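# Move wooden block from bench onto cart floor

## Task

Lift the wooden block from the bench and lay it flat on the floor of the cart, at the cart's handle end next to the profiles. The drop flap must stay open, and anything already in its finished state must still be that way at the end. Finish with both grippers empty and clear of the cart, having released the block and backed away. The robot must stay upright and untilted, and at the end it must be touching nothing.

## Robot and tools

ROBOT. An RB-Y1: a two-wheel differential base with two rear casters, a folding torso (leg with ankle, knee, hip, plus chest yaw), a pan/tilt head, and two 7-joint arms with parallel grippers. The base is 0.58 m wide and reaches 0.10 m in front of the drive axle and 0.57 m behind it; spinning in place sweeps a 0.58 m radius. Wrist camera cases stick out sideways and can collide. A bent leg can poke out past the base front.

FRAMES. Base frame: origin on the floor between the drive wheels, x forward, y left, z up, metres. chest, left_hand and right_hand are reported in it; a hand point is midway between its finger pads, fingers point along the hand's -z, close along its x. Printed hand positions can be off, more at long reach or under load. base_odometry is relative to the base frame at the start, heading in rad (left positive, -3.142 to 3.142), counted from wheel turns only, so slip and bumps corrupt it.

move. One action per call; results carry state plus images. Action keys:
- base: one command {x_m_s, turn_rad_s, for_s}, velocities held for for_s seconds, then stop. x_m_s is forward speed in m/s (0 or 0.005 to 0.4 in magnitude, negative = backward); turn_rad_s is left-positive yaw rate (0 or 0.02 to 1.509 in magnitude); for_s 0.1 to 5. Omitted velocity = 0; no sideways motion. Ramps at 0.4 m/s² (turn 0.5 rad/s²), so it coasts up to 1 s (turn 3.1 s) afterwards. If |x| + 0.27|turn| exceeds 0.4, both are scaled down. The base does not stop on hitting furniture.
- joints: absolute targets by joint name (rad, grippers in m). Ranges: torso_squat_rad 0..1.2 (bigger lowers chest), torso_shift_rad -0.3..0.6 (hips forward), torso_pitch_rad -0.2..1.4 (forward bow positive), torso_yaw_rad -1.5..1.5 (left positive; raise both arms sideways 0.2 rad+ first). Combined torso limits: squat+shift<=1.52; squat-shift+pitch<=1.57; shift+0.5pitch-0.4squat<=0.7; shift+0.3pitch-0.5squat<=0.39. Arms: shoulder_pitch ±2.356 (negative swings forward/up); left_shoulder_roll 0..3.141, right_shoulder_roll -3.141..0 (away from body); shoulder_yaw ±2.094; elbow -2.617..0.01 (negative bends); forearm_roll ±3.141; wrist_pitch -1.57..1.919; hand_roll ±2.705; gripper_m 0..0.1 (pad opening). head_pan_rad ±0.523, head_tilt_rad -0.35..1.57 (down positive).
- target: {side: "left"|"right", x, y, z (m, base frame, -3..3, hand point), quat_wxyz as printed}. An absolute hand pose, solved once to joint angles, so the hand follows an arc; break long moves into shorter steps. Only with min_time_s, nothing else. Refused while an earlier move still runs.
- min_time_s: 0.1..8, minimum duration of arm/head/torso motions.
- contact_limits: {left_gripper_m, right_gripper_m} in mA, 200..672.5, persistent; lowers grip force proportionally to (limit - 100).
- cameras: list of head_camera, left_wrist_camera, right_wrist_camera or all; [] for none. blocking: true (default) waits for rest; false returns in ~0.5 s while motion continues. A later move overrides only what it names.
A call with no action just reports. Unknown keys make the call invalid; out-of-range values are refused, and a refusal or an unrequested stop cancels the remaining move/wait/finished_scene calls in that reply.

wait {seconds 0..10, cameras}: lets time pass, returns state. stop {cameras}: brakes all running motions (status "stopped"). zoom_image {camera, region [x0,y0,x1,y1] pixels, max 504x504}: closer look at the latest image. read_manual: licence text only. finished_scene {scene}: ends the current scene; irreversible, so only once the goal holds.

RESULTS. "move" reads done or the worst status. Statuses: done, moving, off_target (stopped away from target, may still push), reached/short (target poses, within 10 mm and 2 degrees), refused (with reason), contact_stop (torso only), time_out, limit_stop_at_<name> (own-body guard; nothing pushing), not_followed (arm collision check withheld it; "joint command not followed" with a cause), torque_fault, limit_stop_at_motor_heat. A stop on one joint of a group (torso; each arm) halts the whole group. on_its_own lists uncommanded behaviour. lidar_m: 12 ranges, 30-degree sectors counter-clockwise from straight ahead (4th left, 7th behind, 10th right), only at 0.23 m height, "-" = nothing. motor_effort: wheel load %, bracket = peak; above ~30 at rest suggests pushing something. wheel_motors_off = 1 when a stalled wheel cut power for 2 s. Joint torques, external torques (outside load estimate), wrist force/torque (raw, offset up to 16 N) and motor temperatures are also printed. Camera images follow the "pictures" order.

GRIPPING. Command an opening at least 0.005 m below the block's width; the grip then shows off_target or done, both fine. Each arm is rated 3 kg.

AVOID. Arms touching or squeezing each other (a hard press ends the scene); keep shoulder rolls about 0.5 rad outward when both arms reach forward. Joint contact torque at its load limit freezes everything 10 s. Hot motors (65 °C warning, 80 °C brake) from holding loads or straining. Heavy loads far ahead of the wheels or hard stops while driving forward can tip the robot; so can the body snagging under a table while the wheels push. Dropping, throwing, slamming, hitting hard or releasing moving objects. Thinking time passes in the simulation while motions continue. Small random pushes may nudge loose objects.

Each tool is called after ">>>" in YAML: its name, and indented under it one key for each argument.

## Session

>>> move:
  joints: {"head_tilt_rad": 0.7, "head_pan_rad": 0.0}
  cameras: ["head_camera","left_wrist_camera","right_wrist_camera"]

>>> move:
  joints: {"head_tilt_rad": 0.6, "head_pan_rad": 0.52}
  cameras: ["head_camera"]

>>> move:
  joints: {"head_tilt_rad": 0.6, "head_pan_rad": -0.52}
  cameras: ["head_camera"]

Scene clock: 0.83 s.
Joint torques (N m): left_arm=[-1.43 -0.58 0.85 -0.67 -0.1 -0.67 -0.17] | right_arm=[-3.25 -0.62 -0.85 -1.51 0.01 -0.64 0.04]
External joint torques (N m): left_arm=[-0.05 -0.73 0.84 -0.12 -0.1 -0.24 -0.16] | right_arm=[0.35 0.5 -0.81 0.12 -0.05 -0.04 0.02]
Motor temperatures (°C): left_arm=[31 28 31 35 34 33 37] | right_arm=[34 30 31 30 35 36 34]
Wrist force (N): left_arm=[-0.7 1.0 -7.0] | right_arm=[-2.7 1.0 -4.9]
Wrist torque (N m): left_arm=[-0.24 0.04 0.07] | right_arm=[-0.09 -0.11 -0.08]
Wrist force, peak (N): left_arm=[0.1 1.6 -7.9] | right_arm=[-2.9 0.8 -5.4]
move: done
base_odometry: x=+0.000 y=+0.000 heading=+0.000
lidar_m: 0.74 1.02 1.56 4.57 1.51 1.08 1.03 1.08 1.44 3.61 1.09 0.78
base_status: not commanded
joint_positions: torso_squat_rad=+0.350 torso_shift_rad=+0.000 torso_pitch_rad=+0.000 torso_yaw_rad=+0.000 left_shoulder_pitch_rad=+0.037 left_shoulder_roll_rad=+0.004 left_shoulder_yaw_rad=-0.043 left_elbow_rad=-0.196 left_forearm_roll_rad=-0.014 left_wrist_pitch_rad=+0.002 left_hand_roll_rad=+0.027 left_gripper_m=+0.099 right_shoulder_pitch_rad=-0.040 right_shoulder_roll_rad=-0.021 right_shoulder_yaw_rad=-0.018 right_elbow_rad=-0.235 right_forearm_roll_rad=+0.049 right_wrist_pitch_rad=-0.014 right_hand_roll_rad=+0.035 right_gripper_m=+0.099 head_pan_rad=+0.000 head_tilt_rad=+0.700
joint_status: all done
wheel_motors_off: 0
motor_effort: left_wheel=+0(1) right_wheel=+0(2)
chest: x=-0.2280 y=+0.0001 z=+1.2475 quat_wxyz=(+1.000, +0.000, +0.000, +0.000) (m; base frame)
left_hand: x=-0.1598 y=+0.2200 z=+0.5653 quat_wxyz=(+0.997, +0.000, -0.079, -0.009) (m; base frame)
right_hand: x=-0.0823 y=-0.2360 z=+0.5770 quat_wxyz=(+0.989, -0.016, -0.142, +0.041) (m; base frame)
pictures: head_camera, left_wrist_camera, right_wrist_camera
camera_calibration:
head_camera: T_world_to_cam=[[-0.00129999, -0.999504, -0.0314624, 0.0444858], [-0.599497, 0.0259607, -0.799956, 1.08611], [0.800376, 0.0178217, -0.599233, 0.97739], [0, 0, 0, 1]] pos_world=[-0.131105, -0.00115113, 1.45592]
left_wrist_camera: T_world_to_cam=[[0.988724, 0.00955725, 0.149443, 0.0708295], [-0.0605519, -0.88722, 0.457355, -0.0439141], [0.13696, -0.461247, -0.876637, 0.69141], [0, 0, 0, 1]] pos_world=[-0.167385, 0.279272, 0.615616]
right_wrist_camera: T_world_to_cam=[[-0.945892, -0.11441, -0.303643, 0.0691098], [-0.245093, 0.865166, 0.437513, -0.0414065], [0.212646, 0.488261, -0.846394, 0.69334], [0, 0, 0, 1]] pos_world=[-0.0922137, -0.2948, 0.62594]

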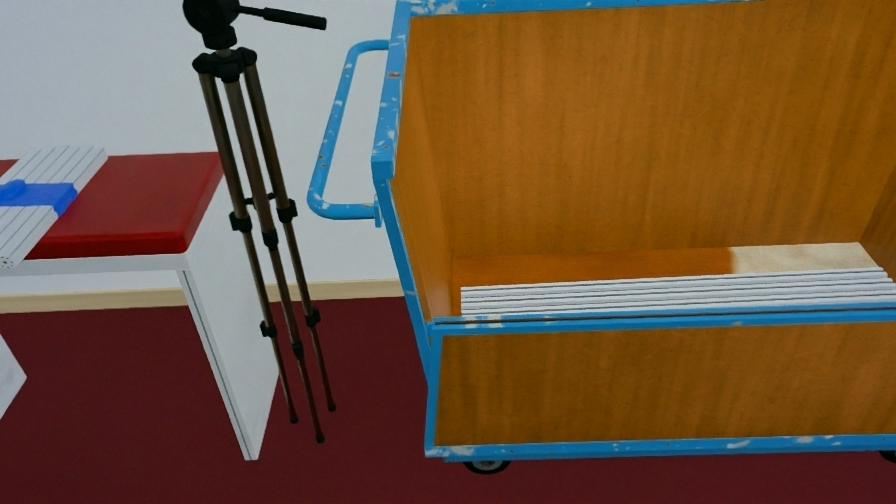

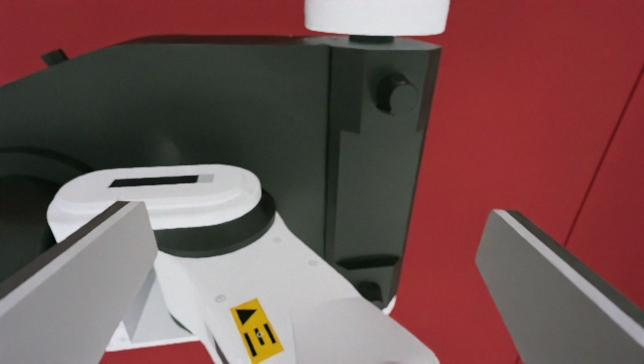

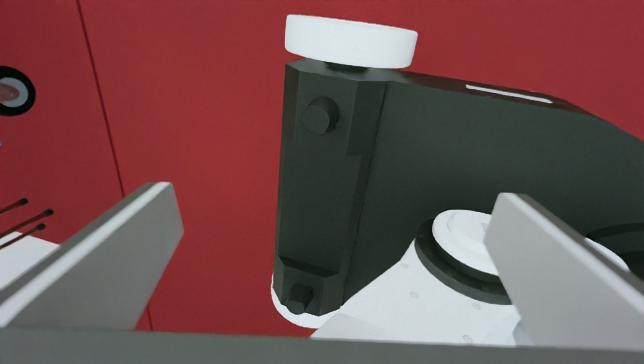

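Scene clock: 1.83 s.
Joint torques (N m): left_arm=[-1.9 -0.48 0.73 -0.58 -0.02 -0.7 -0.03] | right_arm=[-3.3 -0.65 -0.61 -1.35 0.08 -0.53 -0.15]
External joint torques (N m): left_arm=[-0.52 -0.63 0.71 -0.02 -0.02 -0.27 -0.02] | right_arm=[0.29 0.46 -0.56 0.28 0.02 0.06 -0.16]
Motor temperatures (°C): left_arm=[31 28 31 35 34 33 37] | right_arm=[34 30 31 30 35 36 34]
Wrist force (N): left_arm=[-0.4 1.3 -7.6] | right_arm=[-2.6 0.9 -5.0]
Wrist torque (N m): left_arm=[-0.27 0.14 0.06] | right_arm=[-0.09 -0.10 -0.11]
Wrist force, peak (N): left_arm=[-0.7 1.3 -8.3] | right_arm=[-2.9 1.1 -5.3]
move: done
base_odometry: x=+0.000 y=+0.000 heading=+0.000
lidar_m: 0.74 1.03 1.57 4.56 1.52 1.08 1.03 1.07 1.43 3.61 1.10 0.79
base_status: not commanded
joint_positions: torso_squat_rad=+0.350 torso_shift_rad=+0.000 torso_pitch_rad=+0.000 torso_yaw_rad=+0.000 left_shoulder_pitch_rad=+0.037 left_shoulder_roll_rad=+0.004 left_shoulder_yaw_rad=-0.043 left_elbow_rad=-0.196 left_forearm_roll_rad=-0.014 left_wrist_pitch_rad=+0.002 left_hand_roll_rad=+0.027 left_gripper_m=+0.099 right_shoulder_pitch_rad=-0.040 right_shoulder_roll_rad=-0.021 right_shoulder_yaw_rad=-0.018 right_elbow_rad=-0.235 right_forearm_roll_rad=+0.049 right_wrist_pitch_rad=-0.014 right_hand_roll_rad=+0.035 right_gripper_m=+0.099 head_pan_rad=+0.520 head_tilt_rad=+0.600
joint_status: all done
wheel_motors_off: 0
motor_effort: left_wheel=+0(1) right_wheel=+1(2)
chest: x=-0.2280 y=+0.0001 z=+1.2475 quat_wxyz=(+1.000, +0.000, +0.000, +0.000) (m; base frame)
left_hand: x=-0.1598 y=+0.2200 z=+0.5653 quat_wxyz=(+0.997, +0.000, -0.079, -0.009) (m; base frame)
right_hand: x=-0.0823 y=-0.2360 z=+0.5770 quat_wxyz=(+0.989, -0.016, -0.142, +0.041) (m; base frame)
pictures: head_camera
camera_calibration:
head_camera: T_world_to_cam=[[0.498213, -0.866484, -0.0314502, 0.14729], [-0.461322, -0.234191, -0.855767, 1.19539], [0.734143, 0.440863, -0.516405, 0.843793], [0, 0, 0, 1]] pos_world=[-0.141388, 0.0355768, 1.46335]

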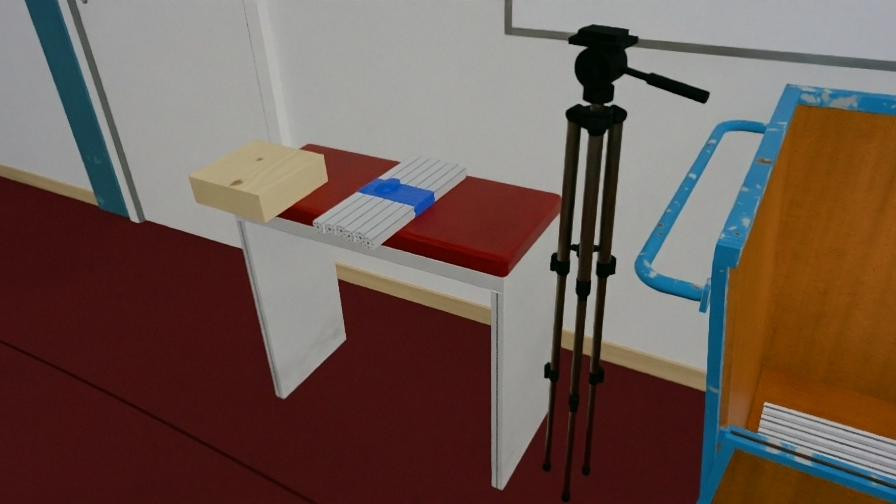

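Scene clock: 3.20 s.
Joint torques (N m): left_arm=[-1.94 -0.64 0.51 -0.52 -0.13 -0.69 -0.1] | right_arm=[-3.53 -0.78 -0.39 -1.36 -0.08 -0.54 0.13]
External joint torques (N m): left_arm=[-0.56 -0.79 0.5 0.04 -0.13 -0.26 -0.09] | right_arm=[0.07 0.33 -0.35 0.28 -0.14 0.05 0.12]
Motor temperatures (°C): left_arm=[31 28 31 35 34 33 37] | right_arm=[34 30 31 30 35 36 34]
Wrist force (N): left_arm=[0.1 2.2 -7.1] | right_arm=[-2.5 0.7 -5.0]
Wrist torque (N m): left_arm=[-0.41 0.16 0.08] | right_arm=[-0.06 -0.09 -0.11]
Wrist force, peak (N): left_arm=[0.3 1.8 -8.1] | right_arm=[-2.9 1.1 -5.5]
move: done
base_odometry: x=+0.000 y=+0.000 heading=+0.000
lidar_m: 0.74 1.02 1.56 4.57 1.53 1.08 1.02 1.07 1.44 3.63 1.09 0.79
base_status: not commanded
joint_positions: torso_squat_rad=+0.350 torso_shift_rad=+0.000 torso_pitch_rad=+0.000 torso_yaw_rad=+0.000 left_shoulder_pitch_rad=+0.037 left_shoulder_roll_rad=+0.004 left_shoulder_yaw_rad=-0.043 left_elbow_rad=-0.196 left_forearm_roll_rad=-0.014 left_wrist_pitch_rad=+0.002 left_hand_roll_rad=+0.027 left_gripper_m=+0.099 right_shoulder_pitch_rad=-0.040 right_shoulder_roll_rad=-0.021 right_shoulder_yaw_rad=-0.018 right_elbow_rad=-0.235 right_forearm_roll_rad=+0.049 right_wrist_pitch_rad=-0.014 right_hand_roll_rad=+0.035 right_gripper_m=+0.099 head_pan_rad=-0.520 head_tilt_rad=+0.600
joint_status: all done
wheel_motors_off: 0
motor_effort: left_wheel=+0(1) right_wheel=-1(2)
chest: x=-0.2280 y=+0.0001 z=+1.2475 quat_wxyz=(+1.000, +0.000, +0.000, +0.000) (m; base frame)
left_hand: x=-0.1598 y=+0.2200 z=+0.5653 quat_wxyz=(+0.997, +0.000, -0.079, -0.009) (m; base frame)
right_hand: x=-0.0823 y=-0.2360 z=+0.5770 quat_wxyz=(+0.989, -0.016, -0.142, +0.041) (m; base frame)
pictures: head_camera
camera_calibration:
head_camera: T_world_to_cam=[[-0.495067, -0.868285, -0.0314512, -0.0572399], [-0.435413, 0.279258, -0.855821, 1.2007], [0.75188, -0.409995, -0.516314, 0.847468], [0, 0, 0, 1]] pos_world=[-0.142731, -0.0375481, 1.46335]

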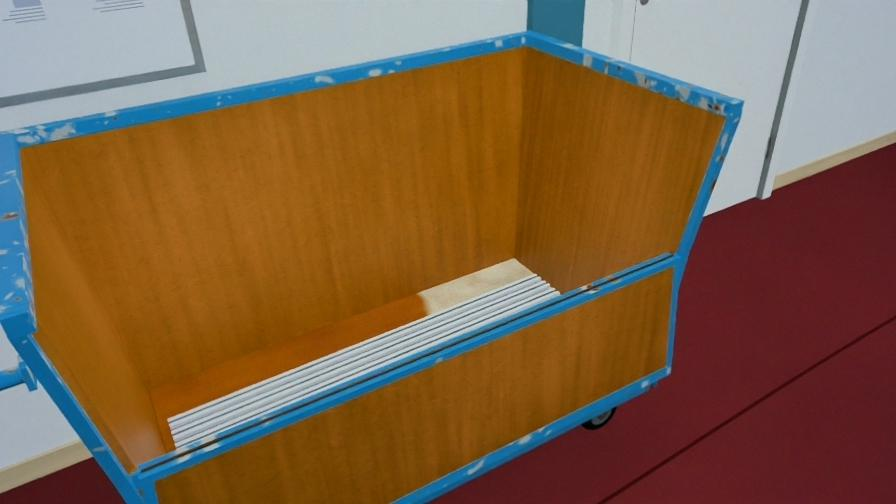

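>>> move:
  base: {"turn_rad_s": 0.5, "for_s": 3.133}
  joints: {"head_pan_rad":0,"head_tilt_rad":0.6}
  cameras: []

>>> move:
  base: {"x_m_s": 0.3, "for_s": 4.1}
  cameras: []

>>> move:
  base: {"turn_rad_s": -0.5, "for_s": 3.133}
  cameras: []

>>> move:
  joints: {"torso_pitch_rad": 0.5, "torso_shift_rad": 0.0, "torso_squat_rad": 0.05}
  min_time_s: 3
  cameras: ["head_camera"]

Scene clock: 12.27 s.
Joint torques (N m): left_arm=[-1.55 -0.94 0.68 -0.55 -0.1 -0.68 -0.04] | right_arm=[-3.66 -0.59 -0.75 -1.49 -0.07 -0.64 0.04]
External joint torques (N m): left_arm=[-0.17 -1.1 0.66 0.01 -0.11 -0.25 -0.03] | right_arm=[-0.06 0.52 -0.71 0.14 -0.14 -0.04 0.03]
Motor temperatures (°C): left_arm=[31 28 31 35 34 33 37] | right_arm=[34 30 31 30 35 36 34]
Wrist force (N): left_arm=[-0.4 1.2 -6.8] | right_arm=[-2.3 1.0 -4.8]
Wrist torque (N m): left_arm=[-0.27 0.11 0.07] | right_arm=[-0.08 -0.07 -0.10]
Wrist force, peak (N): left_arm=[0.1 1.3 -8.5] | right_arm=[-2.7 1.6 -5.5]
move: done
base_odometry: x=+0.000 y=+0.000 heading=+1.566
lidar_m: 4.51 1.52 1.07 1.01 1.05 1.43 3.68 1.12 0.81 0.76 1.07 1.58
base_status: done (sent for 3.13 of 3.13 s)
joint_positions: torso_squat_rad=+0.350 torso_shift_rad=+0.000 torso_pitch_rad=+0.000 torso_yaw_rad=+0.000 left_shoulder_pitch_rad=+0.037 left_shoulder_roll_rad=+0.004 left_shoulder_yaw_rad=-0.043 left_elbow_rad=-0.196 left_forearm_roll_rad=-0.014 left_wrist_pitch_rad=+0.002 left_hand_roll_rad=+0.027 left_gripper_m=+0.099 right_shoulder_pitch_rad=-0.040 right_shoulder_roll_rad=-0.021 right_shoulder_yaw_rad=-0.018 right_elbow_rad=-0.235 right_forearm_roll_rad=+0.049 right_wrist_pitch_rad=-0.014 right_hand_roll_rad=+0.035 right_gripper_m=+0.099 head_pan_rad=+0.000 head_tilt_rad=+0.600
joint_status: all done
wheel_motors_off: 0
motor_effort: left_wheel=+6(34) right_wheel=+20(52)
chest: x=-0.2280 y=+0.0001 z=+1.2475 quat_wxyz=(+1.000, +0.000, +0.000, +0.000) (m; base frame)
left_hand: x=-0.1598 y=+0.2200 z=+0.5653 quat_wxyz=(+0.997, +0.000, -0.079, -0.009) (m; base frame)
right_hand: x=-0.0823 y=-0.2360 z=+0.5770 quat_wxyz=(+0.989, -0.016, -0.142, +0.041) (m; base frame)
pictures: none
No camera images: "cameras" was empty.

Scene clock: 17.47 s.
Joint torques (N m): left_arm=[-1.19 -0.69 1.18 -0.43 -0.16 -0.64 -0.04] | right_arm=[-3.18 -0.62 -0.94 -1.35 -0.12 -0.46 -0.04]
External joint torques (N m): left_arm=[0.19 -0.84 1.17 0.12 -0.16 -0.22 -0.04] | right_arm=[0.41 0.49 -0.9 0.28 -0.18 0.13 -0.05]
Motor temperatures (°C): left_arm=[31 28 31 35 34 33 37] | right_arm=[34 30 31 30 35 36 34]
Wrist force (N): left_arm=[0.2 1.5 -7.2] | right_arm=[-2.2 1.1 -5.0]
Wrist torque (N m): left_arm=[-0.34 0.17 0.12] | right_arm=[-0.10 -0.05 -0.11]
Wrist force, peak (N): left_arm=[-0.1 1.9 -8.3] | right_arm=[-3.1 1.5 -5.2]
move: done
base_odometry: x=+0.005 y=+1.230 heading=+1.568
lidar_m: 4.37 1.56 1.10 1.05 1.09 1.46 3.78 1.36 1.14 0.90 1.52 2.02
base_status: done (sent for 4.1 of 4.1 s)
joint_positions: torso_squat_rad=+0.350 torso_shift_rad=+0.000 torso_pitch_rad=+0.000 torso_yaw_rad=+0.000 left_shoulder_pitch_rad=+0.037 left_shoulder_roll_rad=+0.004 left_shoulder_yaw_rad=-0.043 left_elbow_rad=-0.196 left_forearm_roll_rad=-0.014 left_wrist_pitch_rad=+0.002 left_hand_roll_rad=+0.027 left_gripper_m=+0.099 right_shoulder_pitch_rad=-0.040 right_shoulder_roll_rad=-0.021 right_shoulder_yaw_rad=-0.018 right_elbow_rad=-0.235 right_forearm_roll_rad=+0.049 right_wrist_pitch_rad=-0.014 right_hand_roll_rad=+0.035 right_gripper_m=+0.099 head_pan_rad=+0.000 head_tilt_rad=+0.600
joint_status: not commanded
wheel_motors_off: 0
motor_effort: left_wheel=+17(47) right_wheel=-16(47)
chest: x=-0.2280 y=+0.0001 z=+1.2475 quat_wxyz=(+1.000, +0.000, +0.000, +0.000) (m; base frame)
left_hand: x=-0.1597 y=+0.2200 z=+0.5653 quat_wxyz=(+0.997, +0.000, -0.079, -0.009) (m; base frame)
right_hand: x=-0.0823 y=-0.2360 z=+0.5770 quat_wxyz=(+0.989, -0.016, -0.142, +0.041) (m; base frame)
pictures: none
No camera images: "cameras" was empty.

Scene clock: 21.97 s.
Joint torques (N m): left_arm=[-1.76 -0.75 0.55 -0.44 -0.05 -0.69 -0.11] | right_arm=[-3.23 -0.68 -0.72 -1.27 -0.03 -0.49 -0.01]
External joint torques (N m): left_arm=[-0.39 -0.9 0.54 0.12 -0.05 -0.27 -0.1] | right_arm=[0.36 0.44 -0.67 0.36 -0.1 0.11 -0.02]
Motor temperatures (°C): left_arm=[31 28 31 35 34 33 37] | right_arm=[34 30 31 30 35 36 34]
Wrist force (N): left_arm=[-0.7 0.7 -7.6] | right_arm=[-3.1 0.9 -4.7]
Wrist torque (N m): left_arm=[-0.20 0.07 0.07] | right_arm=[-0.06 -0.16 -0.07]
Wrist force, peak (N): left_arm=[-0.2 2.0 -8.4] | right_arm=[-3.0 1.0 -5.4]
move: done
base_odometry: x=+0.004 y=+1.230 heading=+0.001
lidar_m: 0.89 1.53 2.02 4.36 1.55 1.10 1.05 1.10 1.47 3.70 1.36 1.11
base_status: done (sent for 3.13 of 3.13 s)
joint_positions: torso_squat_rad=+0.350 torso_shift_rad=+0.000 torso_pitch_rad=+0.000 torso_yaw_rad=+0.000 left_shoulder_pitch_rad=+0.037 left_shoulder_roll_rad=+0.004 left_shoulder_yaw_rad=-0.043 left_elbow_rad=-0.196 left_forearm_roll_rad=-0.014 left_wrist_pitch_rad=+0.002 left_hand_roll_rad=+0.027 left_gripper_m=+0.099 right_shoulder_pitch_rad=-0.040 right_shoulder_roll_rad=-0.021 right_shoulder_yaw_rad=-0.018 right_elbow_rad=-0.235 right_forearm_roll_rad=+0.049 right_wrist_pitch_rad=-0.014 right_hand_roll_rad=+0.035 right_gripper_m=+0.099 head_pan_rad=+0.000 head_tilt_rad=+0.600
joint_status: not commanded
wheel_motors_off: 0
motor_effort: left_wheel=+22(48) right_wheel=+1(51)
chest: x=-0.2280 y=+0.0001 z=+1.2475 quat_wxyz=(+1.000, +0.000, +0.000, +0.000) (m; base frame)
left_hand: x=-0.1597 y=+0.2200 z=+0.5653 quat_wxyz=(+0.997, +0.000, -0.079, -0.009) (m; base frame)
right_hand: x=-0.0823 y=-0.2359 z=+0.5770 quat_wxyz=(+0.989, -0.016, -0.142, +0.041) (m; base frame)
pictures: none
No camera images: "cameras" was empty.

Scene clock: 25.27 s.
Joint torques (N m): left_arm=[10.89 -0.72 0.88 4.86 -0.11 0.37 -0.01] | right_arm=[10.46 -0.52 -0.67 4.09 -0.09 0.39 -0.06]
External joint torques (N m): left_arm=[-1.04 -1.02 0.85 0.17 -0.11 -0.2 -0.03] | right_arm=[0.68 0.3 -0.42 0.65 -0.03 0.04 -0.05]
Motor temperatures (°C): left_arm=[31 28 31 35 34 33 37] | right_arm=[34 30 31 30 35 36 34]
Wrist force (N): left_arm=[2.9 1.1 -6.7] | right_arm=[0.0 1.1 -5.0]
Wrist torque (N m): left_arm=[-0.29 0.28 0.03] | right_arm=[-0.07 0.03 -0.08]
Wrist force, peak (N): left_arm=[2.9 1.4 -8.3] | right_arm=[-2.5 1.1 -5.5]
move: done
base_odometry: x=+0.004 y=+1.230 heading=+0.001
lidar_m: 0.87 1.52 2.01 4.36 1.56 1.11 1.06 1.12 1.49 3.72 1.35 1.11
base_status: not commanded
joint_positions: torso_squat_rad=+0.050 torso_shift_rad=+0.000 torso_pitch_rad=+0.500 torso_yaw_rad=+0.000 left_shoulder_pitch_rad=+0.037 left_shoulder_roll_rad=+0.004 left_shoulder_yaw_rad=-0.043 left_elbow_rad=-0.196 left_forearm_roll_rad=-0.014 left_wrist_pitch_rad=+0.002 left_hand_roll_rad=+0.027 left_gripper_m=+0.099 right_shoulder_pitch_rad=-0.040 right_shoulder_roll_rad=-0.021 right_shoulder_yaw_rad=-0.018 right_elbow_rad=-0.235 right_forearm_roll_rad=+0.049 right_wrist_pitch_rad=-0.014 right_hand_roll_rad=+0.035 right_gripper_m=+0.099 head_pan_rad=+0.000 head_tilt_rad=+0.600
joint_status: all done
wheel_motors_off: 0
motor_effort: left_wheel=+22(23) right_wheel=+4(5)
chest: x=-0.0796 y=+0.0001 z=+1.2512 quat_wxyz=(+0.969, +0.000, +0.247, +0.000) (m; base frame)
left_hand: x=-0.3468 y=+0.2200 z=+0.6198 quat_wxyz=(+0.985, -0.003, +0.170, -0.008) (m; base frame)
right_hand: x=-0.2732 y=-0.2359 z=+0.5929 quat_wxyz=(+0.993, -0.006, +0.107, +0.043) (m; base frame)
pictures: head_camera
camera_calibration:
head_camera: T_world_to_cam=[[-0.0135383, -0.999502, -0.028519, 0.0399861], [-0.863684, 0.0260611, -0.50336, 0.795169], [0.503852, 0.0178167, -0.863606, 1.15026], [0, 0, 0, 1]] pos_world=[0.107753, -0.00125082, 1.39477]

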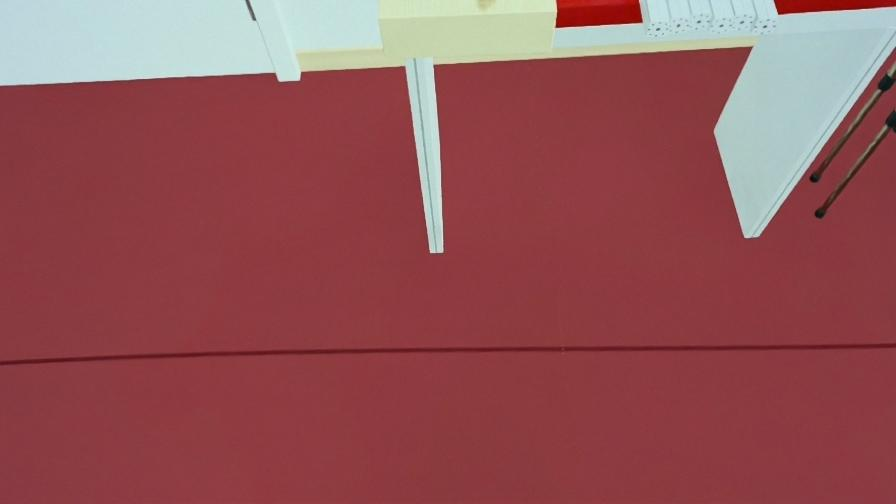

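>>> move:
  joints: {"left_shoulder_pitch_rad":-1.5,"left_shoulder_roll_rad":1.2,"left_shoulder_yaw_rad":-1.8,"left_elbow_rad":-1.1,"right_shoulder_pitch_rad":-1.5,"right_shoulder_roll_rad":-1.2,"right_shoulder_yaw_rad":1.8,"right_elbow_rad":-1.1,"left_forearm_roll_rad":0,"right_forearm_roll_rad":0,"left_hand_roll_rad":0,"right_hand_roll_rad":0,"left_wrist_pitch_rad":0,"right_wrist_pitch_rad":0,"left_gripper_m":0,"right_gripper_m":0}
  min_time_s: 4
  cameras: []

>>> move:
  target: {"side":"left","x":0.355,"y":0.24,"z":0.93,"quat_wxyz":[0.7071,0,0,-0.7071]}
  min_time_s: 2.5
  cameras: []

>>> move:
  target: {"side":"right","x":0.355,"y":-0.24,"z":0.93,"quat_wxyz":[0.7071,0,0,0.7071]}
  min_time_s: 2.5
  cameras: []

>>> move:
  base: {"x_m_s": 0.15, "for_s": 3.2}
  cameras: ["head_camera","left_wrist_camera","right_wrist_camera"]

Scene clock: 32.87 s.
Joint torques (N m): left_arm=[-16.88 10.92 6.61 2.44 0.37 -0.01 -0.17] | right_arm=[-19 -14.1 -4.94 3.27 -0.5 0.44 -0.32]
External joint torques (N m): left_arm=[0.59 -2.27 -0.24 -0.94 0.3 -0.39 -0.19] | right_arm=[-1.68 -0.95 1.82 0 -0.4 0.04 -0.3]
Motor temperatures (°C): left_arm=[31 28 31 35 34 33 37] | right_arm=[34 30 31 30 35 36 34]
Wrist force (N): left_arm=[2.4 -2.2 -6.1] | right_arm=[0.7 4.6 -3.9]
Wrist torque (N m): left_arm=[-0.10 0.29 0.02] | right_arm=[-0.27 0.09 -0.04]
Wrist force, peak (N): left_arm=[3.7 1.4 -8.0] | right_arm=[-2.3 4.4 -4.2]
move: done
base_odometry: x=+0.004 y=+1.230 heading=+0.001
lidar_m: 0.89 1.52 2.02 4.36 1.55 1.09 1.05 1.10 1.48 3.70 1.34 1.11
base_status: not commanded
joint_positions: torso_squat_rad=+0.050 torso_shift_rad=+0.000 torso_pitch_rad=+0.500 torso_yaw_rad=+0.000 left_shoulder_pitch_rad=-1.500 left_shoulder_roll_rad=+1.200 left_shoulder_yaw_rad=-1.800 left_elbow_rad=-1.100 left_forearm_roll_rad=+0.000 left_wrist_pitch_rad=+0.000 left_hand_roll_rad=+0.000 left_gripper_m=+0.000 right_shoulder_pitch_rad=-1.500 right_shoulder_roll_rad=-1.200 right_shoulder_yaw_rad=+1.800 right_elbow_rad=-1.100 right_forearm_roll_rad=+0.000 right_wrist_pitch_rad=+0.000 right_hand_roll_rad=+0.000 right_gripper_m=+0.000 head_pan_rad=+0.000 head_tilt_rad=+0.600
joint_status: all done
wheel_motors_off: 0
motor_effort: left_wheel=+20(23) right_wheel=+2(6)
chest: x=-0.0797 y=+0.0001 z=+1.2512 quat_wxyz=(+0.969, +0.000, +0.247, +0.000) (m; base frame)
left_hand: x=+0.4937 y=+0.3700 z=+0.9099 quat_wxyz=(+0.460, +0.276, -0.233, -0.811) (m; base frame)
right_hand: x=+0.4934 y=-0.3697 z=+0.9096 quat_wxyz=(+0.460, -0.275, -0.233, +0.812) (m; base frame)
pictures: none
No camera images: "cameras" was empty.

Scene clock: 35.70 s.
Joint torques (N m): left_arm=[-18.24 5.49 7.64 1.97 -0.14 -0.27 -0.1] | right_arm=[-19.09 -14.63 -5.67 3.57 -0.42 0.59 -0.26]
External joint torques (N m): left_arm=[0.98 -1.64 0.06 -0.23 -0.18 -0.12 -0.1] | right_arm=[-1.77 -1.49 1.09 0.31 -0.33 0.18 -0.24]
Motor temperatures (°C): left_arm=[31 28 31 35 34 33 37] | right_arm=[34 30 31 30 35 36 34]
Wrist force (N): left_arm=[0.6 1.2 -8.1] | right_arm=[0.7 4.8 -3.3]
Wrist torque (N m): left_arm=[-0.35 0.19 0.05] | right_arm=[-0.28 0.10 -0.08]
Wrist force, peak (N): left_arm=[1.1 0.3 -8.4] | right_arm=[0.4 5.1 -3.9]
move: done
base_odometry: x=+0.004 y=+1.230 heading=+0.001
lidar_m: 0.89 1.53 2.02 4.37 1.54 1.11 1.05 1.10 1.49 3.71 1.35 1.10
base_status: not commanded
joint_positions: torso_squat_rad=+0.050 torso_shift_rad=+0.000 torso_pitch_rad=+0.500 torso_yaw_rad=+0.000 left_shoulder_pitch_rad=-1.967 left_shoulder_roll_rad=+1.110 left_shoulder_yaw_rad=-2.035 left_elbow_rad=-1.524 left_forearm_roll_rad=+1.778 left_wrist_pitch_rad=+0.811 left_hand_roll_rad=-0.767 left_gripper_m=+0.000 right_shoulder_pitch_rad=-1.500 right_shoulder_roll_rad=-1.200 right_shoulder_yaw_rad=+1.800 right_elbow_rad=-1.100 right_forearm_roll_rad=+0.000 right_wrist_pitch_rad=+0.000 right_hand_roll_rad=+0.000 right_gripper_m=+0.000 head_pan_rad=+0.000 head_tilt_rad=+0.600
joint_status: all done
wheel_motors_off: 0
motor_effort: left_wheel=+20(22) right_wheel=+2(4)
chest: x=-0.0797 y=+0.0001 z=+1.2512 quat_wxyz=(+0.969, +0.000, +0.247, +0.000) (m; base frame)
left_hand: x=+0.3551 y=+0.2399 z=+0.9301 quat_wxyz=(+0.707, +0.000, -0.001, -0.707) (m; base frame)
left_hand_status: reached (checked arc, planned for 2.5 s): 0 mm and 0.1 deg off.
right_hand: x=+0.4934 y=-0.3697 z=+0.9096 quat_wxyz=(+0.460, -0.275, -0.233, +0.812) (m; base frame)
pictures: none
No camera images: "cameras" was empty.

Scene clock: 38.53 s.
Joint torques (N m): left_arm=[-18.49 5.39 7.71 2.01 -0.01 -0.21 -0.14] | right_arm=[-20.64 -5.27 -5.87 2.45 0.05 -0.04 0.13]
External joint torques (N m): left_arm=[0.73 -1.74 0.13 -0.19 -0.04 -0.06 -0.14] | right_arm=[-1.57 1.89 1.3 0.18 -0.11 0.05 0.13]
Motor temperatures (°C): left_arm=[31 28 31 35 34 33 37] | right_arm=[34 30 31 30 35 36 34]
Wrist force (N): left_arm=[0.4 0.7 -7.1] | right_arm=[-0.9 1.0 -5.1]
Wrist torque (N m): left_arm=[-0.23 0.13 0.07] | right_arm=[-0.07 -0.02 -0.07]
Wrist force, peak (N): left_arm=[0.3 1.0 -8.8] | right_arm=[0.6 4.9 -4.0]
move: done
base_odometry: x=+0.004 y=+1.230 heading=+0.001
lidar_m: 0.89 1.53 2.03 4.37 1.57 1.10 1.05 1.10 1.48 3.72 1.35 1.11
base_status: not commanded
joint_positions: torso_squat_rad=+0.050 torso_shift_rad=+0.000 torso_pitch_rad=+0.500 torso_yaw_rad=+0.000 left_shoulder_pitch_rad=-1.967 left_shoulder_roll_rad=+1.110 left_shoulder_yaw_rad=-2.036 left_elbow_rad=-1.524 left_forearm_roll_rad=+1.778 left_wrist_pitch_rad=+0.811 left_hand_roll_rad=-0.767 left_gripper_m=+0.000 right_shoulder_pitch_rad=-1.966 right_shoulder_roll_rad=-1.111 right_shoulder_yaw_rad=+2.035 right_elbow_rad=-1.524 right_forearm_roll_rad=-1.778 right_wrist_pitch_rad=+0.811 right_hand_roll_rad=+0.768 right_gripper_m=+0.000 head_pan_rad=+0.000 head_tilt_rad=+0.600
joint_status: all done
wheel_motors_off: 0
motor_effort: left_wheel=+20(21) right_wheel=+1(4)
chest: x=-0.0797 y=+0.0001 z=+1.2512 quat_wxyz=(+0.969, +0.000, +0.247, +0.000) (m; base frame)
left_hand: x=+0.3550 y=+0.2399 z=+0.9301 quat_wxyz=(+0.707, +0.000, +0.000, -0.707) (m; base frame)
right_hand: x=+0.3549 y=-0.2400 z=+0.9300 quat_wxyz=(+0.707, +0.000, +0.000, +0.707) (m; base frame)
right_hand_status: reached (checked arc, planned for 2.5 s): 0 mm and 0.1 deg off.
pictures: none
No camera images: "cameras" was empty.

Scene clock: 42.53 s.
Joint torques (N m): left_arm=[-18.05 5.31 7.73 2.08 0.01 -0.16 -0.19] | right_arm=[-20.32 -5.74 -6.09 2.47 0.06 -0.2 0.04]
External joint torques (N m): left_arm=[1.17 -1.83 0.15 -0.12 -0.02 -0.02 -0.19] | right_arm=[-1.25 1.42 1.08 0.19 -0.1 -0.11 0.04]
Motor temperatures (°C): left_arm=[31 28 31 35 34 33 37] | right_arm=[34 30 31 30 35 36 34]
Wrist force (N): left_arm=[1.4 1.1 -8.4] | right_arm=[-0.6 0.6 -5.1]
Wrist torque (N m): left_arm=[-0.29 0.22 0.07] | right_arm=[-0.03 0.04 -0.06]
Wrist force, peak (N): left_arm=[1.1 1.6 -8.5] | right_arm=[-0.8 1.1 -5.6]
move: done
base_odometry: x=+0.485 y=+1.230 heading=+0.001
lidar_m: 0.40 1.06 1.40 3.60 2.27 1.61 1.52 1.60 2.15 1.15 0.77 0.89
base_status: done (sent for 3.2 of 3.2 s)
joint_positions: torso_squat_rad=+0.050 torso_shift_rad=+0.000 torso_pitch_rad=+0.500 torso_yaw_rad=+0.000 left_shoulder_pitch_rad=-1.967 left_shoulder_roll_rad=+1.110 left_shoulder_yaw_rad=-2.036 left_elbow_rad=-1.524 left_forearm_roll_rad=+1.778 left_wrist_pitch_rad=+0.811 left_hand_roll_rad=-0.767 left_gripper_m=+0.000 right_shoulder_pitch_rad=-1.966 right_shoulder_roll_rad=-1.111 right_shoulder_yaw_rad=+2.035 right_elbow_rad=-1.524 right_forearm_roll_rad=-1.778 right_wrist_pitch_rad=+0.811 right_hand_roll_rad=+0.768 right_gripper_m=+0.000 head_pan_rad=+0.000 head_tilt_rad=+0.600
joint_status: not commanded
wheel_motors_off: 0
motor_effort: left_wheel=-6(44) right_wheel=+5(38)
chest: x=-0.0797 y=+0.0001 z=+1.2512 quat_wxyz=(+0.969, +0.000, +0.247, +0.000) (m; base frame)
left_hand: x=+0.3551 y=+0.2399 z=+0.9301 quat_wxyz=(+0.707, +0.000, +0.000, -0.707) (m; base frame)
right_hand: x=+0.3549 y=-0.2400 z=+0.9300 quat_wxyz=(+0.707, +0.000, +0.000, +0.707) (m; base frame)
pictures: head_camera, left_wrist_camera, right_wrist_camera
camera_calibration:
head_camera: T_world_to_cam=[[-0.0135371, -0.999502, -0.0285177, 0.0399841], [-0.863728, 0.0260579, -0.503285, 0.795069], [0.503777, 0.0178185, -0.86365, 1.15033], [0, 0, 0, 1]] pos_world=[0.107753, -0.00125083, 1.39477]
left_wrist_camera: T_world_to_cam=[[0.0272076, -0.999593, -0.00852663, 0.237478], [-0.888362, -0.0280892, 0.458284, -0.0749657], [-0.458337, -0.00489407, -0.888765, 1.06301], [0, 0, 0, 1]] pos_world=[0.414159, 0.240478, 0.981145]
right_wrist_camera: T_world_to_cam=[[0.0285769, -0.999241, -0.0264602, -0.226624], [-0.861656, -0.0380429, 0.506066, -0.146859], [-0.506688, 0.00833782, -0.862089, 1.05569], [0, 0, 0, 1]] pos_world=[0.414842, -0.240842, 0.978427]

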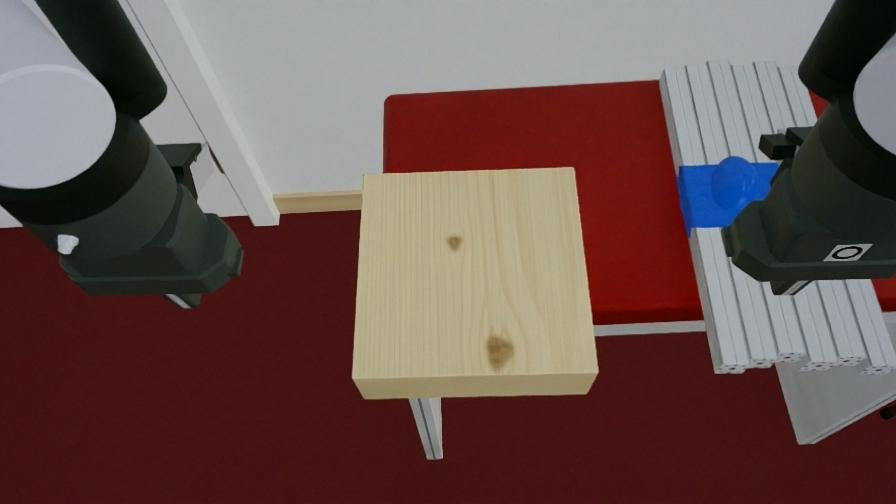

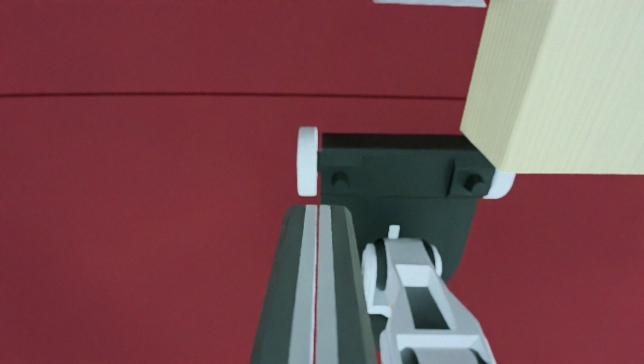

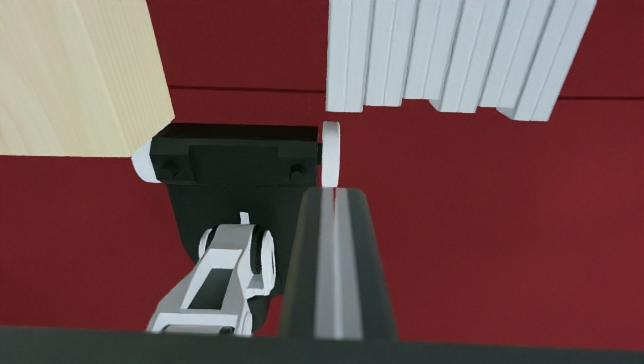

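>>> move:
  base: {"x_m_s": 0.08, "for_s": 1.0}
  cameras: []

>>> move:
  target: {"side":"left","x":0.355,"y":0.18,"z":0.80,"quat_wxyz":[0.7071,0,0,-0.7071]}
  min_time_s: 2.5
  cameras: ["left_wrist_camera"]

>>> move:
  target: {"side":"right","x":0.355,"y":-0.16,"z":0.80,"quat_wxyz":[0.7071,0,0,0.7071]}
  min_time_s: 2.5
  cameras: ["right_wrist_camera","head_camera"]

Scene clock: 46.93 s.
Joint torques (N m): left_arm=[-17.67 5.84 8.08 2.16 -0.13 -0.25 -0.19] | right_arm=[-20.45 -5.73 -6.38 2.52 0.16 -0.14 0.05]
External joint torques (N m): left_arm=[1.55 -1.29 0.51 -0.04 -0.17 -0.11 -0.19] | right_arm=[-1.38 1.43 0.78 0.25 0 -0.05 0.05]
Motor temperatures (°C): left_arm=[31 28 31 35 34 33 37] | right_arm=[34 30 31 30 35 36 34]
Wrist force (N): left_arm=[0.4 1.1 -8.0] | right_arm=[-1.0 1.0 -5.6]
Wrist torque (N m): left_arm=[-0.27 0.13 0.13] | right_arm=[-0.08 -0.01 -0.07]
Wrist force, peak (N): left_arm=[0.9 1.4 -8.8] | right_arm=[-1.1 1.0 -5.7]
move: done
base_odometry: x=+0.565 y=+1.230 heading=+0.000
lidar_m: 0.34 0.33 1.28 3.33 2.38 1.70 1.61 1.69 2.25 1.18 0.73 0.88
base_status: done (sent for 1 of 1 s)
joint_positions: torso_squat_rad=+0.050 torso_shift_rad=+0.000 torso_pitch_rad=+0.500 torso_yaw_rad=+0.000 left_shoulder_pitch_rad=-1.967 left_shoulder_roll_rad=+1.110 left_shoulder_yaw_rad=-2.036 left_elbow_rad=-1.524 left_forearm_roll_rad=+1.778 left_wrist_pitch_rad=+0.811 left_hand_roll_rad=-0.767 left_gripper_m=+0.000 right_shoulder_pitch_rad=-1.966 right_shoulder_roll_rad=-1.111 right_shoulder_yaw_rad=+2.036 right_elbow_rad=-1.524 right_forearm_roll_rad=-1.778 right_wrist_pitch_rad=+0.811 right_hand_roll_rad=+0.768 right_gripper_m=+0.000 head_pan_rad=+0.000 head_tilt_rad=+0.600
joint_status: not commanded
wheel_motors_off: 0
motor_effort: left_wheel=-6(19) right_wheel=+7(32)
chest: x=-0.0796 y=+0.0001 z=+1.2512 quat_wxyz=(+0.969, +0.000, +0.247, +0.000) (m; base frame)
left_hand: x=+0.3551 y=+0.2399 z=+0.9301 quat_wxyz=(+0.707, +0.000, +0.000, -0.707) (m; base frame)
right_hand: x=+0.3549 y=-0.2400 z=+0.9300 quat_wxyz=(+0.707, +0.000, +0.000, +0.707) (m; base frame)
pictures: none
No camera images: "cameras" was empty.

Scene clock: 49.77 s.
Joint torques (N m): left_arm=[-18.19 5.5 7.69 3.01 0.27 -0.7 -0.28] | right_arm=[-19.98 -5.85 -6.27 2.34 0.19 -0.02 0.07]
External joint torques (N m): left_arm=[2.26 -2.15 2.14 0.8 0.24 -0.55 -0.28] | right_arm=[-0.9 1.3 0.9 0.06 0.02 0.07 0.07]
Motor temperatures (°C): left_arm=[31 28 31 35 34 33 37] | right_arm=[34 30 31 30 35 36 34]
Wrist force (N): left_arm=[0.7 0.9 -8.1] | right_arm=[-1.2 0.9 -5.1]
Wrist torque (N m): left_arm=[-0.24 0.20 0.09] | right_arm=[-0.07 -0.05 -0.09]
Wrist force, peak (N): left_arm=[1.1 2.0 -8.5] | right_arm=[-0.9 1.4 -5.6]
move: done
base_odometry: x=+0.565 y=+1.230 heading=+0.000
lidar_m: 0.32 0.34 1.27 3.32 2.40 1.70 1.61 1.68 2.24 1.18 0.73 0.90
base_status: not commanded
joint_positions: torso_squat_rad=+0.050 torso_shift_rad=+0.000 torso_pitch_rad=+0.500 torso_yaw_rad=+0.000 left_shoulder_pitch_rad=-1.682 left_shoulder_roll_rad=+0.690 left_shoulder_yaw_rad=-2.011 left_elbow_rad=-1.057 left_forearm_roll_rad=+1.782 left_wrist_pitch_rad=+0.675 left_hand_roll_rad=-0.777 left_gripper_m=+0.000 right_shoulder_pitch_rad=-1.966 right_shoulder_roll_rad=-1.111 right_shoulder_yaw_rad=+2.036 right_elbow_rad=-1.524 right_forearm_roll_rad=-1.778 right_wrist_pitch_rad=+0.811 right_hand_roll_rad=+0.768 right_gripper_m=+0.000 head_pan_rad=+0.000 head_tilt_rad=+0.600
joint_status: all done
wheel_motors_off: 0
motor_effort: left_wheel=-6(7) right_wheel=+6(8)
chest: x=-0.0797 y=+0.0001 z=+1.2512 quat_wxyz=(+0.969, +0.000, +0.247, +0.000) (m; base frame)
left_hand: x=+0.3542 y=+0.1800 z=+0.8005 quat_wxyz=(+0.708, +0.003, -0.003, -0.707) (m; base frame)
left_hand_status: reached (checked arc, planned for 2.5 s): 1 mm and 0.5 deg off.
right_hand: x=+0.3549 y=-0.2400 z=+0.9300 quat_wxyz=(+0.707, +0.000, +0.000, +0.707) (m; base frame)
pictures: left_wrist_camera
camera_calibration:
left_wrist_camera: T_world_to_cam=[[0.0286047, -0.999554, -0.00858947, 0.176101], [-0.891394, -0.0293959, 0.452275, -0.011887], [-0.452326, -0.00528058, -0.891837, 0.947537], [0, 0, 0, 1]] pos_world=[0.412962, 0.180676, 0.851937]

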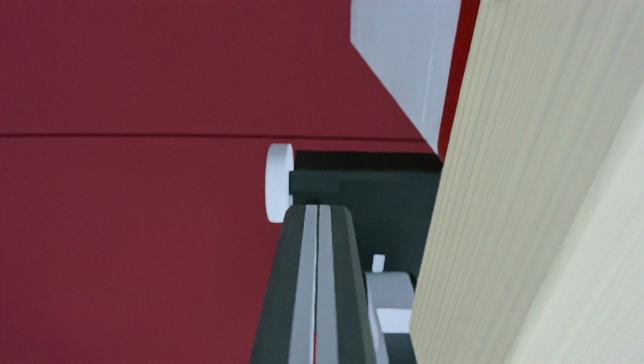

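Scene clock: 52.60 s.
Joint torques (N m): left_arm=[-18.39 5.53 7.54 2.86 0.28 -0.75 -0.34] | right_arm=[-20.15 -5.39 -6.73 3.33 -0.26 -0.22 -0.24]
External joint torques (N m): left_arm=[2.06 -2.12 1.99 0.66 0.26 -0.59 -0.34] | right_arm=[0.48 2.05 -1.55 1.03 -0.41 -0.13 -0.24]
Motor temperatures (°C): left_arm=[31 28 31 35 34 33 37] | right_arm=[34 30 31 30 35 36 34]
Wrist force (N): left_arm=[0.7 1.1 -7.1] | right_arm=[-1.1 1.2 -5.1]
Wrist torque (N m): left_arm=[-0.30 0.19 0.10] | right_arm=[-0.08 -0.04 -0.08]
Wrist force, peak (N): left_arm=[0.7 1.4 -8.7] | right_arm=[-1.2 0.5 -5.9]
move: done
base_odometry: x=+0.565 y=+1.230 heading=+0.000
lidar_m: 0.33 0.34 1.28 3.32 2.39 1.69 1.61 1.69 2.25 1.19 0.73 0.88
base_status: not commanded
joint_positions: torso_squat_rad=+0.050 torso_shift_rad=+0.000 torso_pitch_rad=+0.500 torso_yaw_rad=+0.000 left_shoulder_pitch_rad=-1.682 left_shoulder_roll_rad=+0.690 left_shoulder_yaw_rad=-2.011 left_elbow_rad=-1.056 left_forearm_roll_rad=+1.782 left_wrist_pitch_rad=+0.675 left_hand_roll_rad=-0.777 left_gripper_m=+0.000 right_shoulder_pitch_rad=-1.684 right_shoulder_roll_rad=-0.639 right_shoulder_yaw_rad=+1.995 right_elbow_rad=-1.019 right_forearm_roll_rad=-1.785 right_wrist_pitch_rad=+0.704 right_hand_roll_rad=+0.764 right_gripper_m=+0.000 head_pan_rad=+0.000 head_tilt_rad=+0.600
joint_status: all done
wheel_motors_off: 0
motor_effort: left_wheel=-6(7) right_wheel=+6(8)
chest: x=-0.0797 y=+0.0001 z=+1.2512 quat_wxyz=(+0.969, +0.000, +0.247, +0.000) (m; base frame)
left_hand: x=+0.3542 y=+0.1800 z=+0.8005 quat_wxyz=(+0.708, +0.003, -0.003, -0.707) (m; base frame)
right_hand: x=+0.3549 y=-0.1602 z=+0.8001 quat_wxyz=(+0.707, -0.001, +0.000, +0.707) (m; base frame)
right_hand_status: reached (checked arc, planned for 2.5 s): 0 mm and 0.1 deg off.
pictures: head_camera, right_wrist_camera
camera_calibration:
head_camera: T_world_to_cam=[[-0.0135407, -0.999502, -0.0285197, 0.0399873], [-0.863728, 0.026062, -0.503285, 0.795069], [0.503777, 0.0178184, -0.86365, 1.15033], [0, 0, 0, 1]] pos_world=[0.107753, -0.00125082, 1.39477]
right_wrist_camera: T_world_to_cam=[[0.0288953, -0.999246, -0.0259195, -0.150913], [-0.862008, -0.038038, 0.505465, -0.0774776], [-0.50607, 0.00773721, -0.862458, 0.943094], [0, 0, 0, 1]] pos_world=[0.414846, -0.161043, 0.848629]

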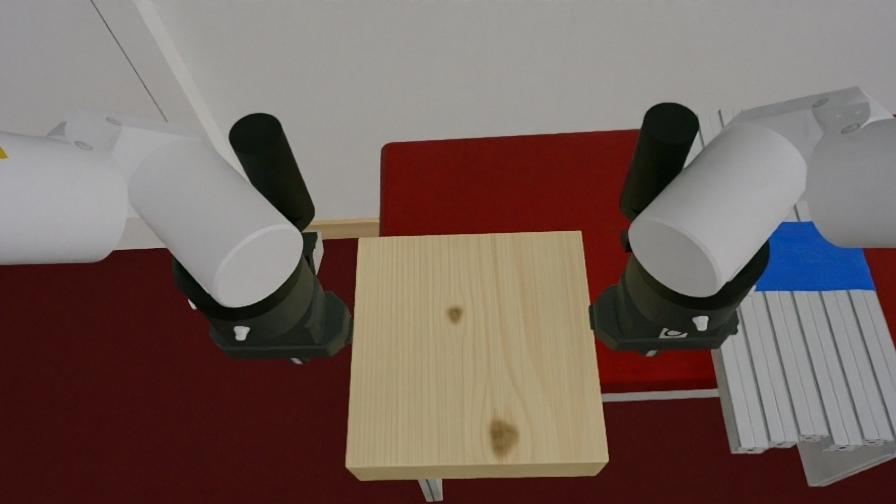

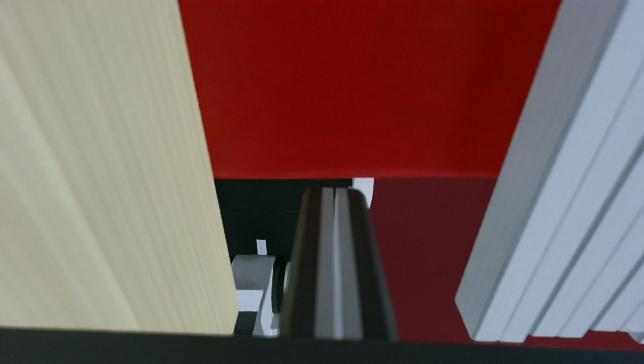

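>>> move:
  base: {"turn_rad_s": 0.03, "for_s": 1.0}
  cameras: ["head_camera","left_wrist_camera","right_wrist_camera"]

Scene clock: 55.30 s.
Joint torques (N m): left_arm=[-18.44 5.87 7.14 2.81 0.3 -0.45 -0.36] | right_arm=[-20.26 -6.13 -7.11 2.95 -0.22 -0.11 -0.33]
External joint torques (N m): left_arm=[2.01 -1.79 1.59 0.6 0.27 -0.29 -0.36] | right_arm=[0.37 1.32 -1.93 0.66 -0.37 -0.02 -0.33]
Motor temperatures (°C): left_arm=[31 28 32 35 34 33 37] | right_arm=[35 30 31 30 35 36 34]
Wrist force (N): left_arm=[0.8 1.0 -7.9] | right_arm=[-0.6 0.9 -5.0]
Wrist torque (N m): left_arm=[-0.26 0.19 0.06] | right_arm=[-0.07 0.04 -0.08]
Wrist force, peak (N): left_arm=[0.7 1.1 -8.5] | right_arm=[-1.3 1.3 -5.5]
move: done
base_odometry: x=+0.565 y=+1.230 heading=+0.029
lidar_m: 0.32 0.35 1.32 3.68 2.31 1.68 1.61 1.70 2.32 1.19 0.72 0.92
base_status: done (sent for 1 of 1 s)
joint_positions: torso_squat_rad=+0.050 torso_shift_rad=+0.000 torso_pitch_rad=+0.500 torso_yaw_rad=+0.000 left_shoulder_pitch_rad=-1.682 left_shoulder_roll_rad=+0.689 left_shoulder_yaw_rad=-2.011 left_elbow_rad=-1.056 left_forearm_roll_rad=+1.782 left_wrist_pitch_rad=+0.675 left_hand_roll_rad=-0.777 left_gripper_m=+0.000 right_shoulder_pitch_rad=-1.684 right_shoulder_roll_rad=-0.639 right_shoulder_yaw_rad=+1.995 right_elbow_rad=-1.019 right_forearm_roll_rad=-1.785 right_wrist_pitch_rad=+0.704 right_hand_roll_rad=+0.764 right_gripper_m=+0.000 head_pan_rad=+0.000 head_tilt_rad=+0.600
joint_status: not commanded
wheel_motors_off: 0
motor_effort: left_wheel=-16(26) right_wheel=+9(21)
chest: x=-0.0797 y=+0.0001 z=+1.2512 quat_wxyz=(+0.969, +0.000, +0.247, +0.000) (m; base frame)
left_hand: x=+0.3542 y=+0.1799 z=+0.8005 quat_wxyz=(+0.708, +0.003, -0.003, -0.707) (m; base frame)
right_hand: x=+0.3549 y=-0.1602 z=+0.8001 quat_wxyz=(+0.707, -0.001, +0.000, +0.707) (m; base frame)
pictures: head_camera, left_wrist_camera, right_wrist_camera
camera_calibration:
head_camera: T_world_to_cam=[[-0.0135407, -0.999502, -0.0285197, 0.0399873], [-0.863728, 0.026062, -0.503285, 0.795069], [0.503777, 0.0178184, -0.86365, 1.15033], [0, 0, 0, 1]] pos_world=[0.107753, -0.00125082, 1.39477]
left_wrist_camera: T_world_to_cam=[[0.0286946, -0.999553, -0.00841093, 0.175811], [-0.891391, -0.0293954, 0.45228, -0.0118956], [-0.452325, -0.00548059, -0.891836, 0.947571], [0, 0, 0, 1]] pos_world=[0.412962, 0.180576, 0.851937]
right_wrist_camera: T_world_to_cam=[[0.0288455, -0.999246, -0.0260061, -0.150719], [-0.86201, -0.0380389, 0.505462, -0.0774703], [-0.50607, 0.00783719, -0.862457, 0.943108], [0, 0, 0, 1]] pos_world=[0.414846, -0.160943, 0.848629]

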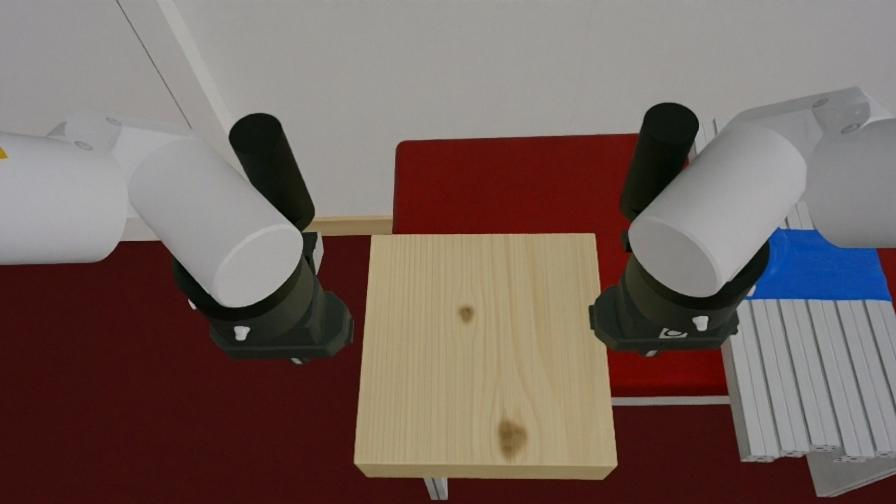

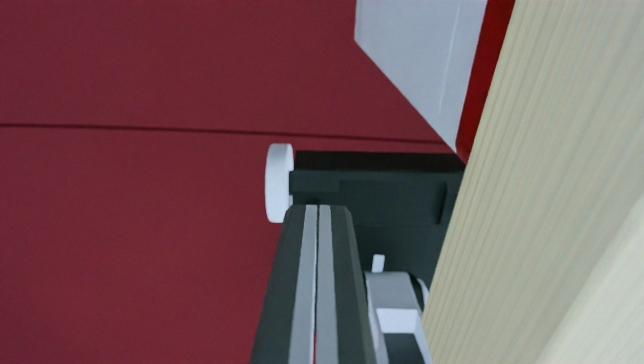

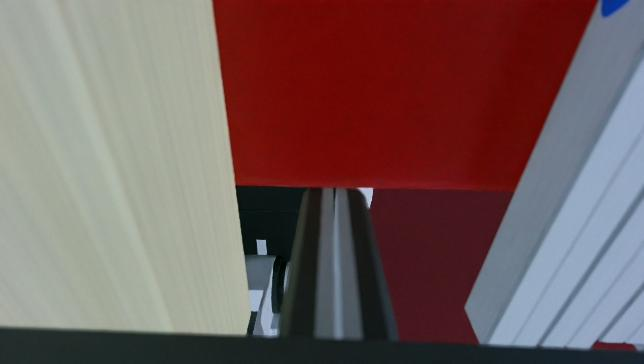

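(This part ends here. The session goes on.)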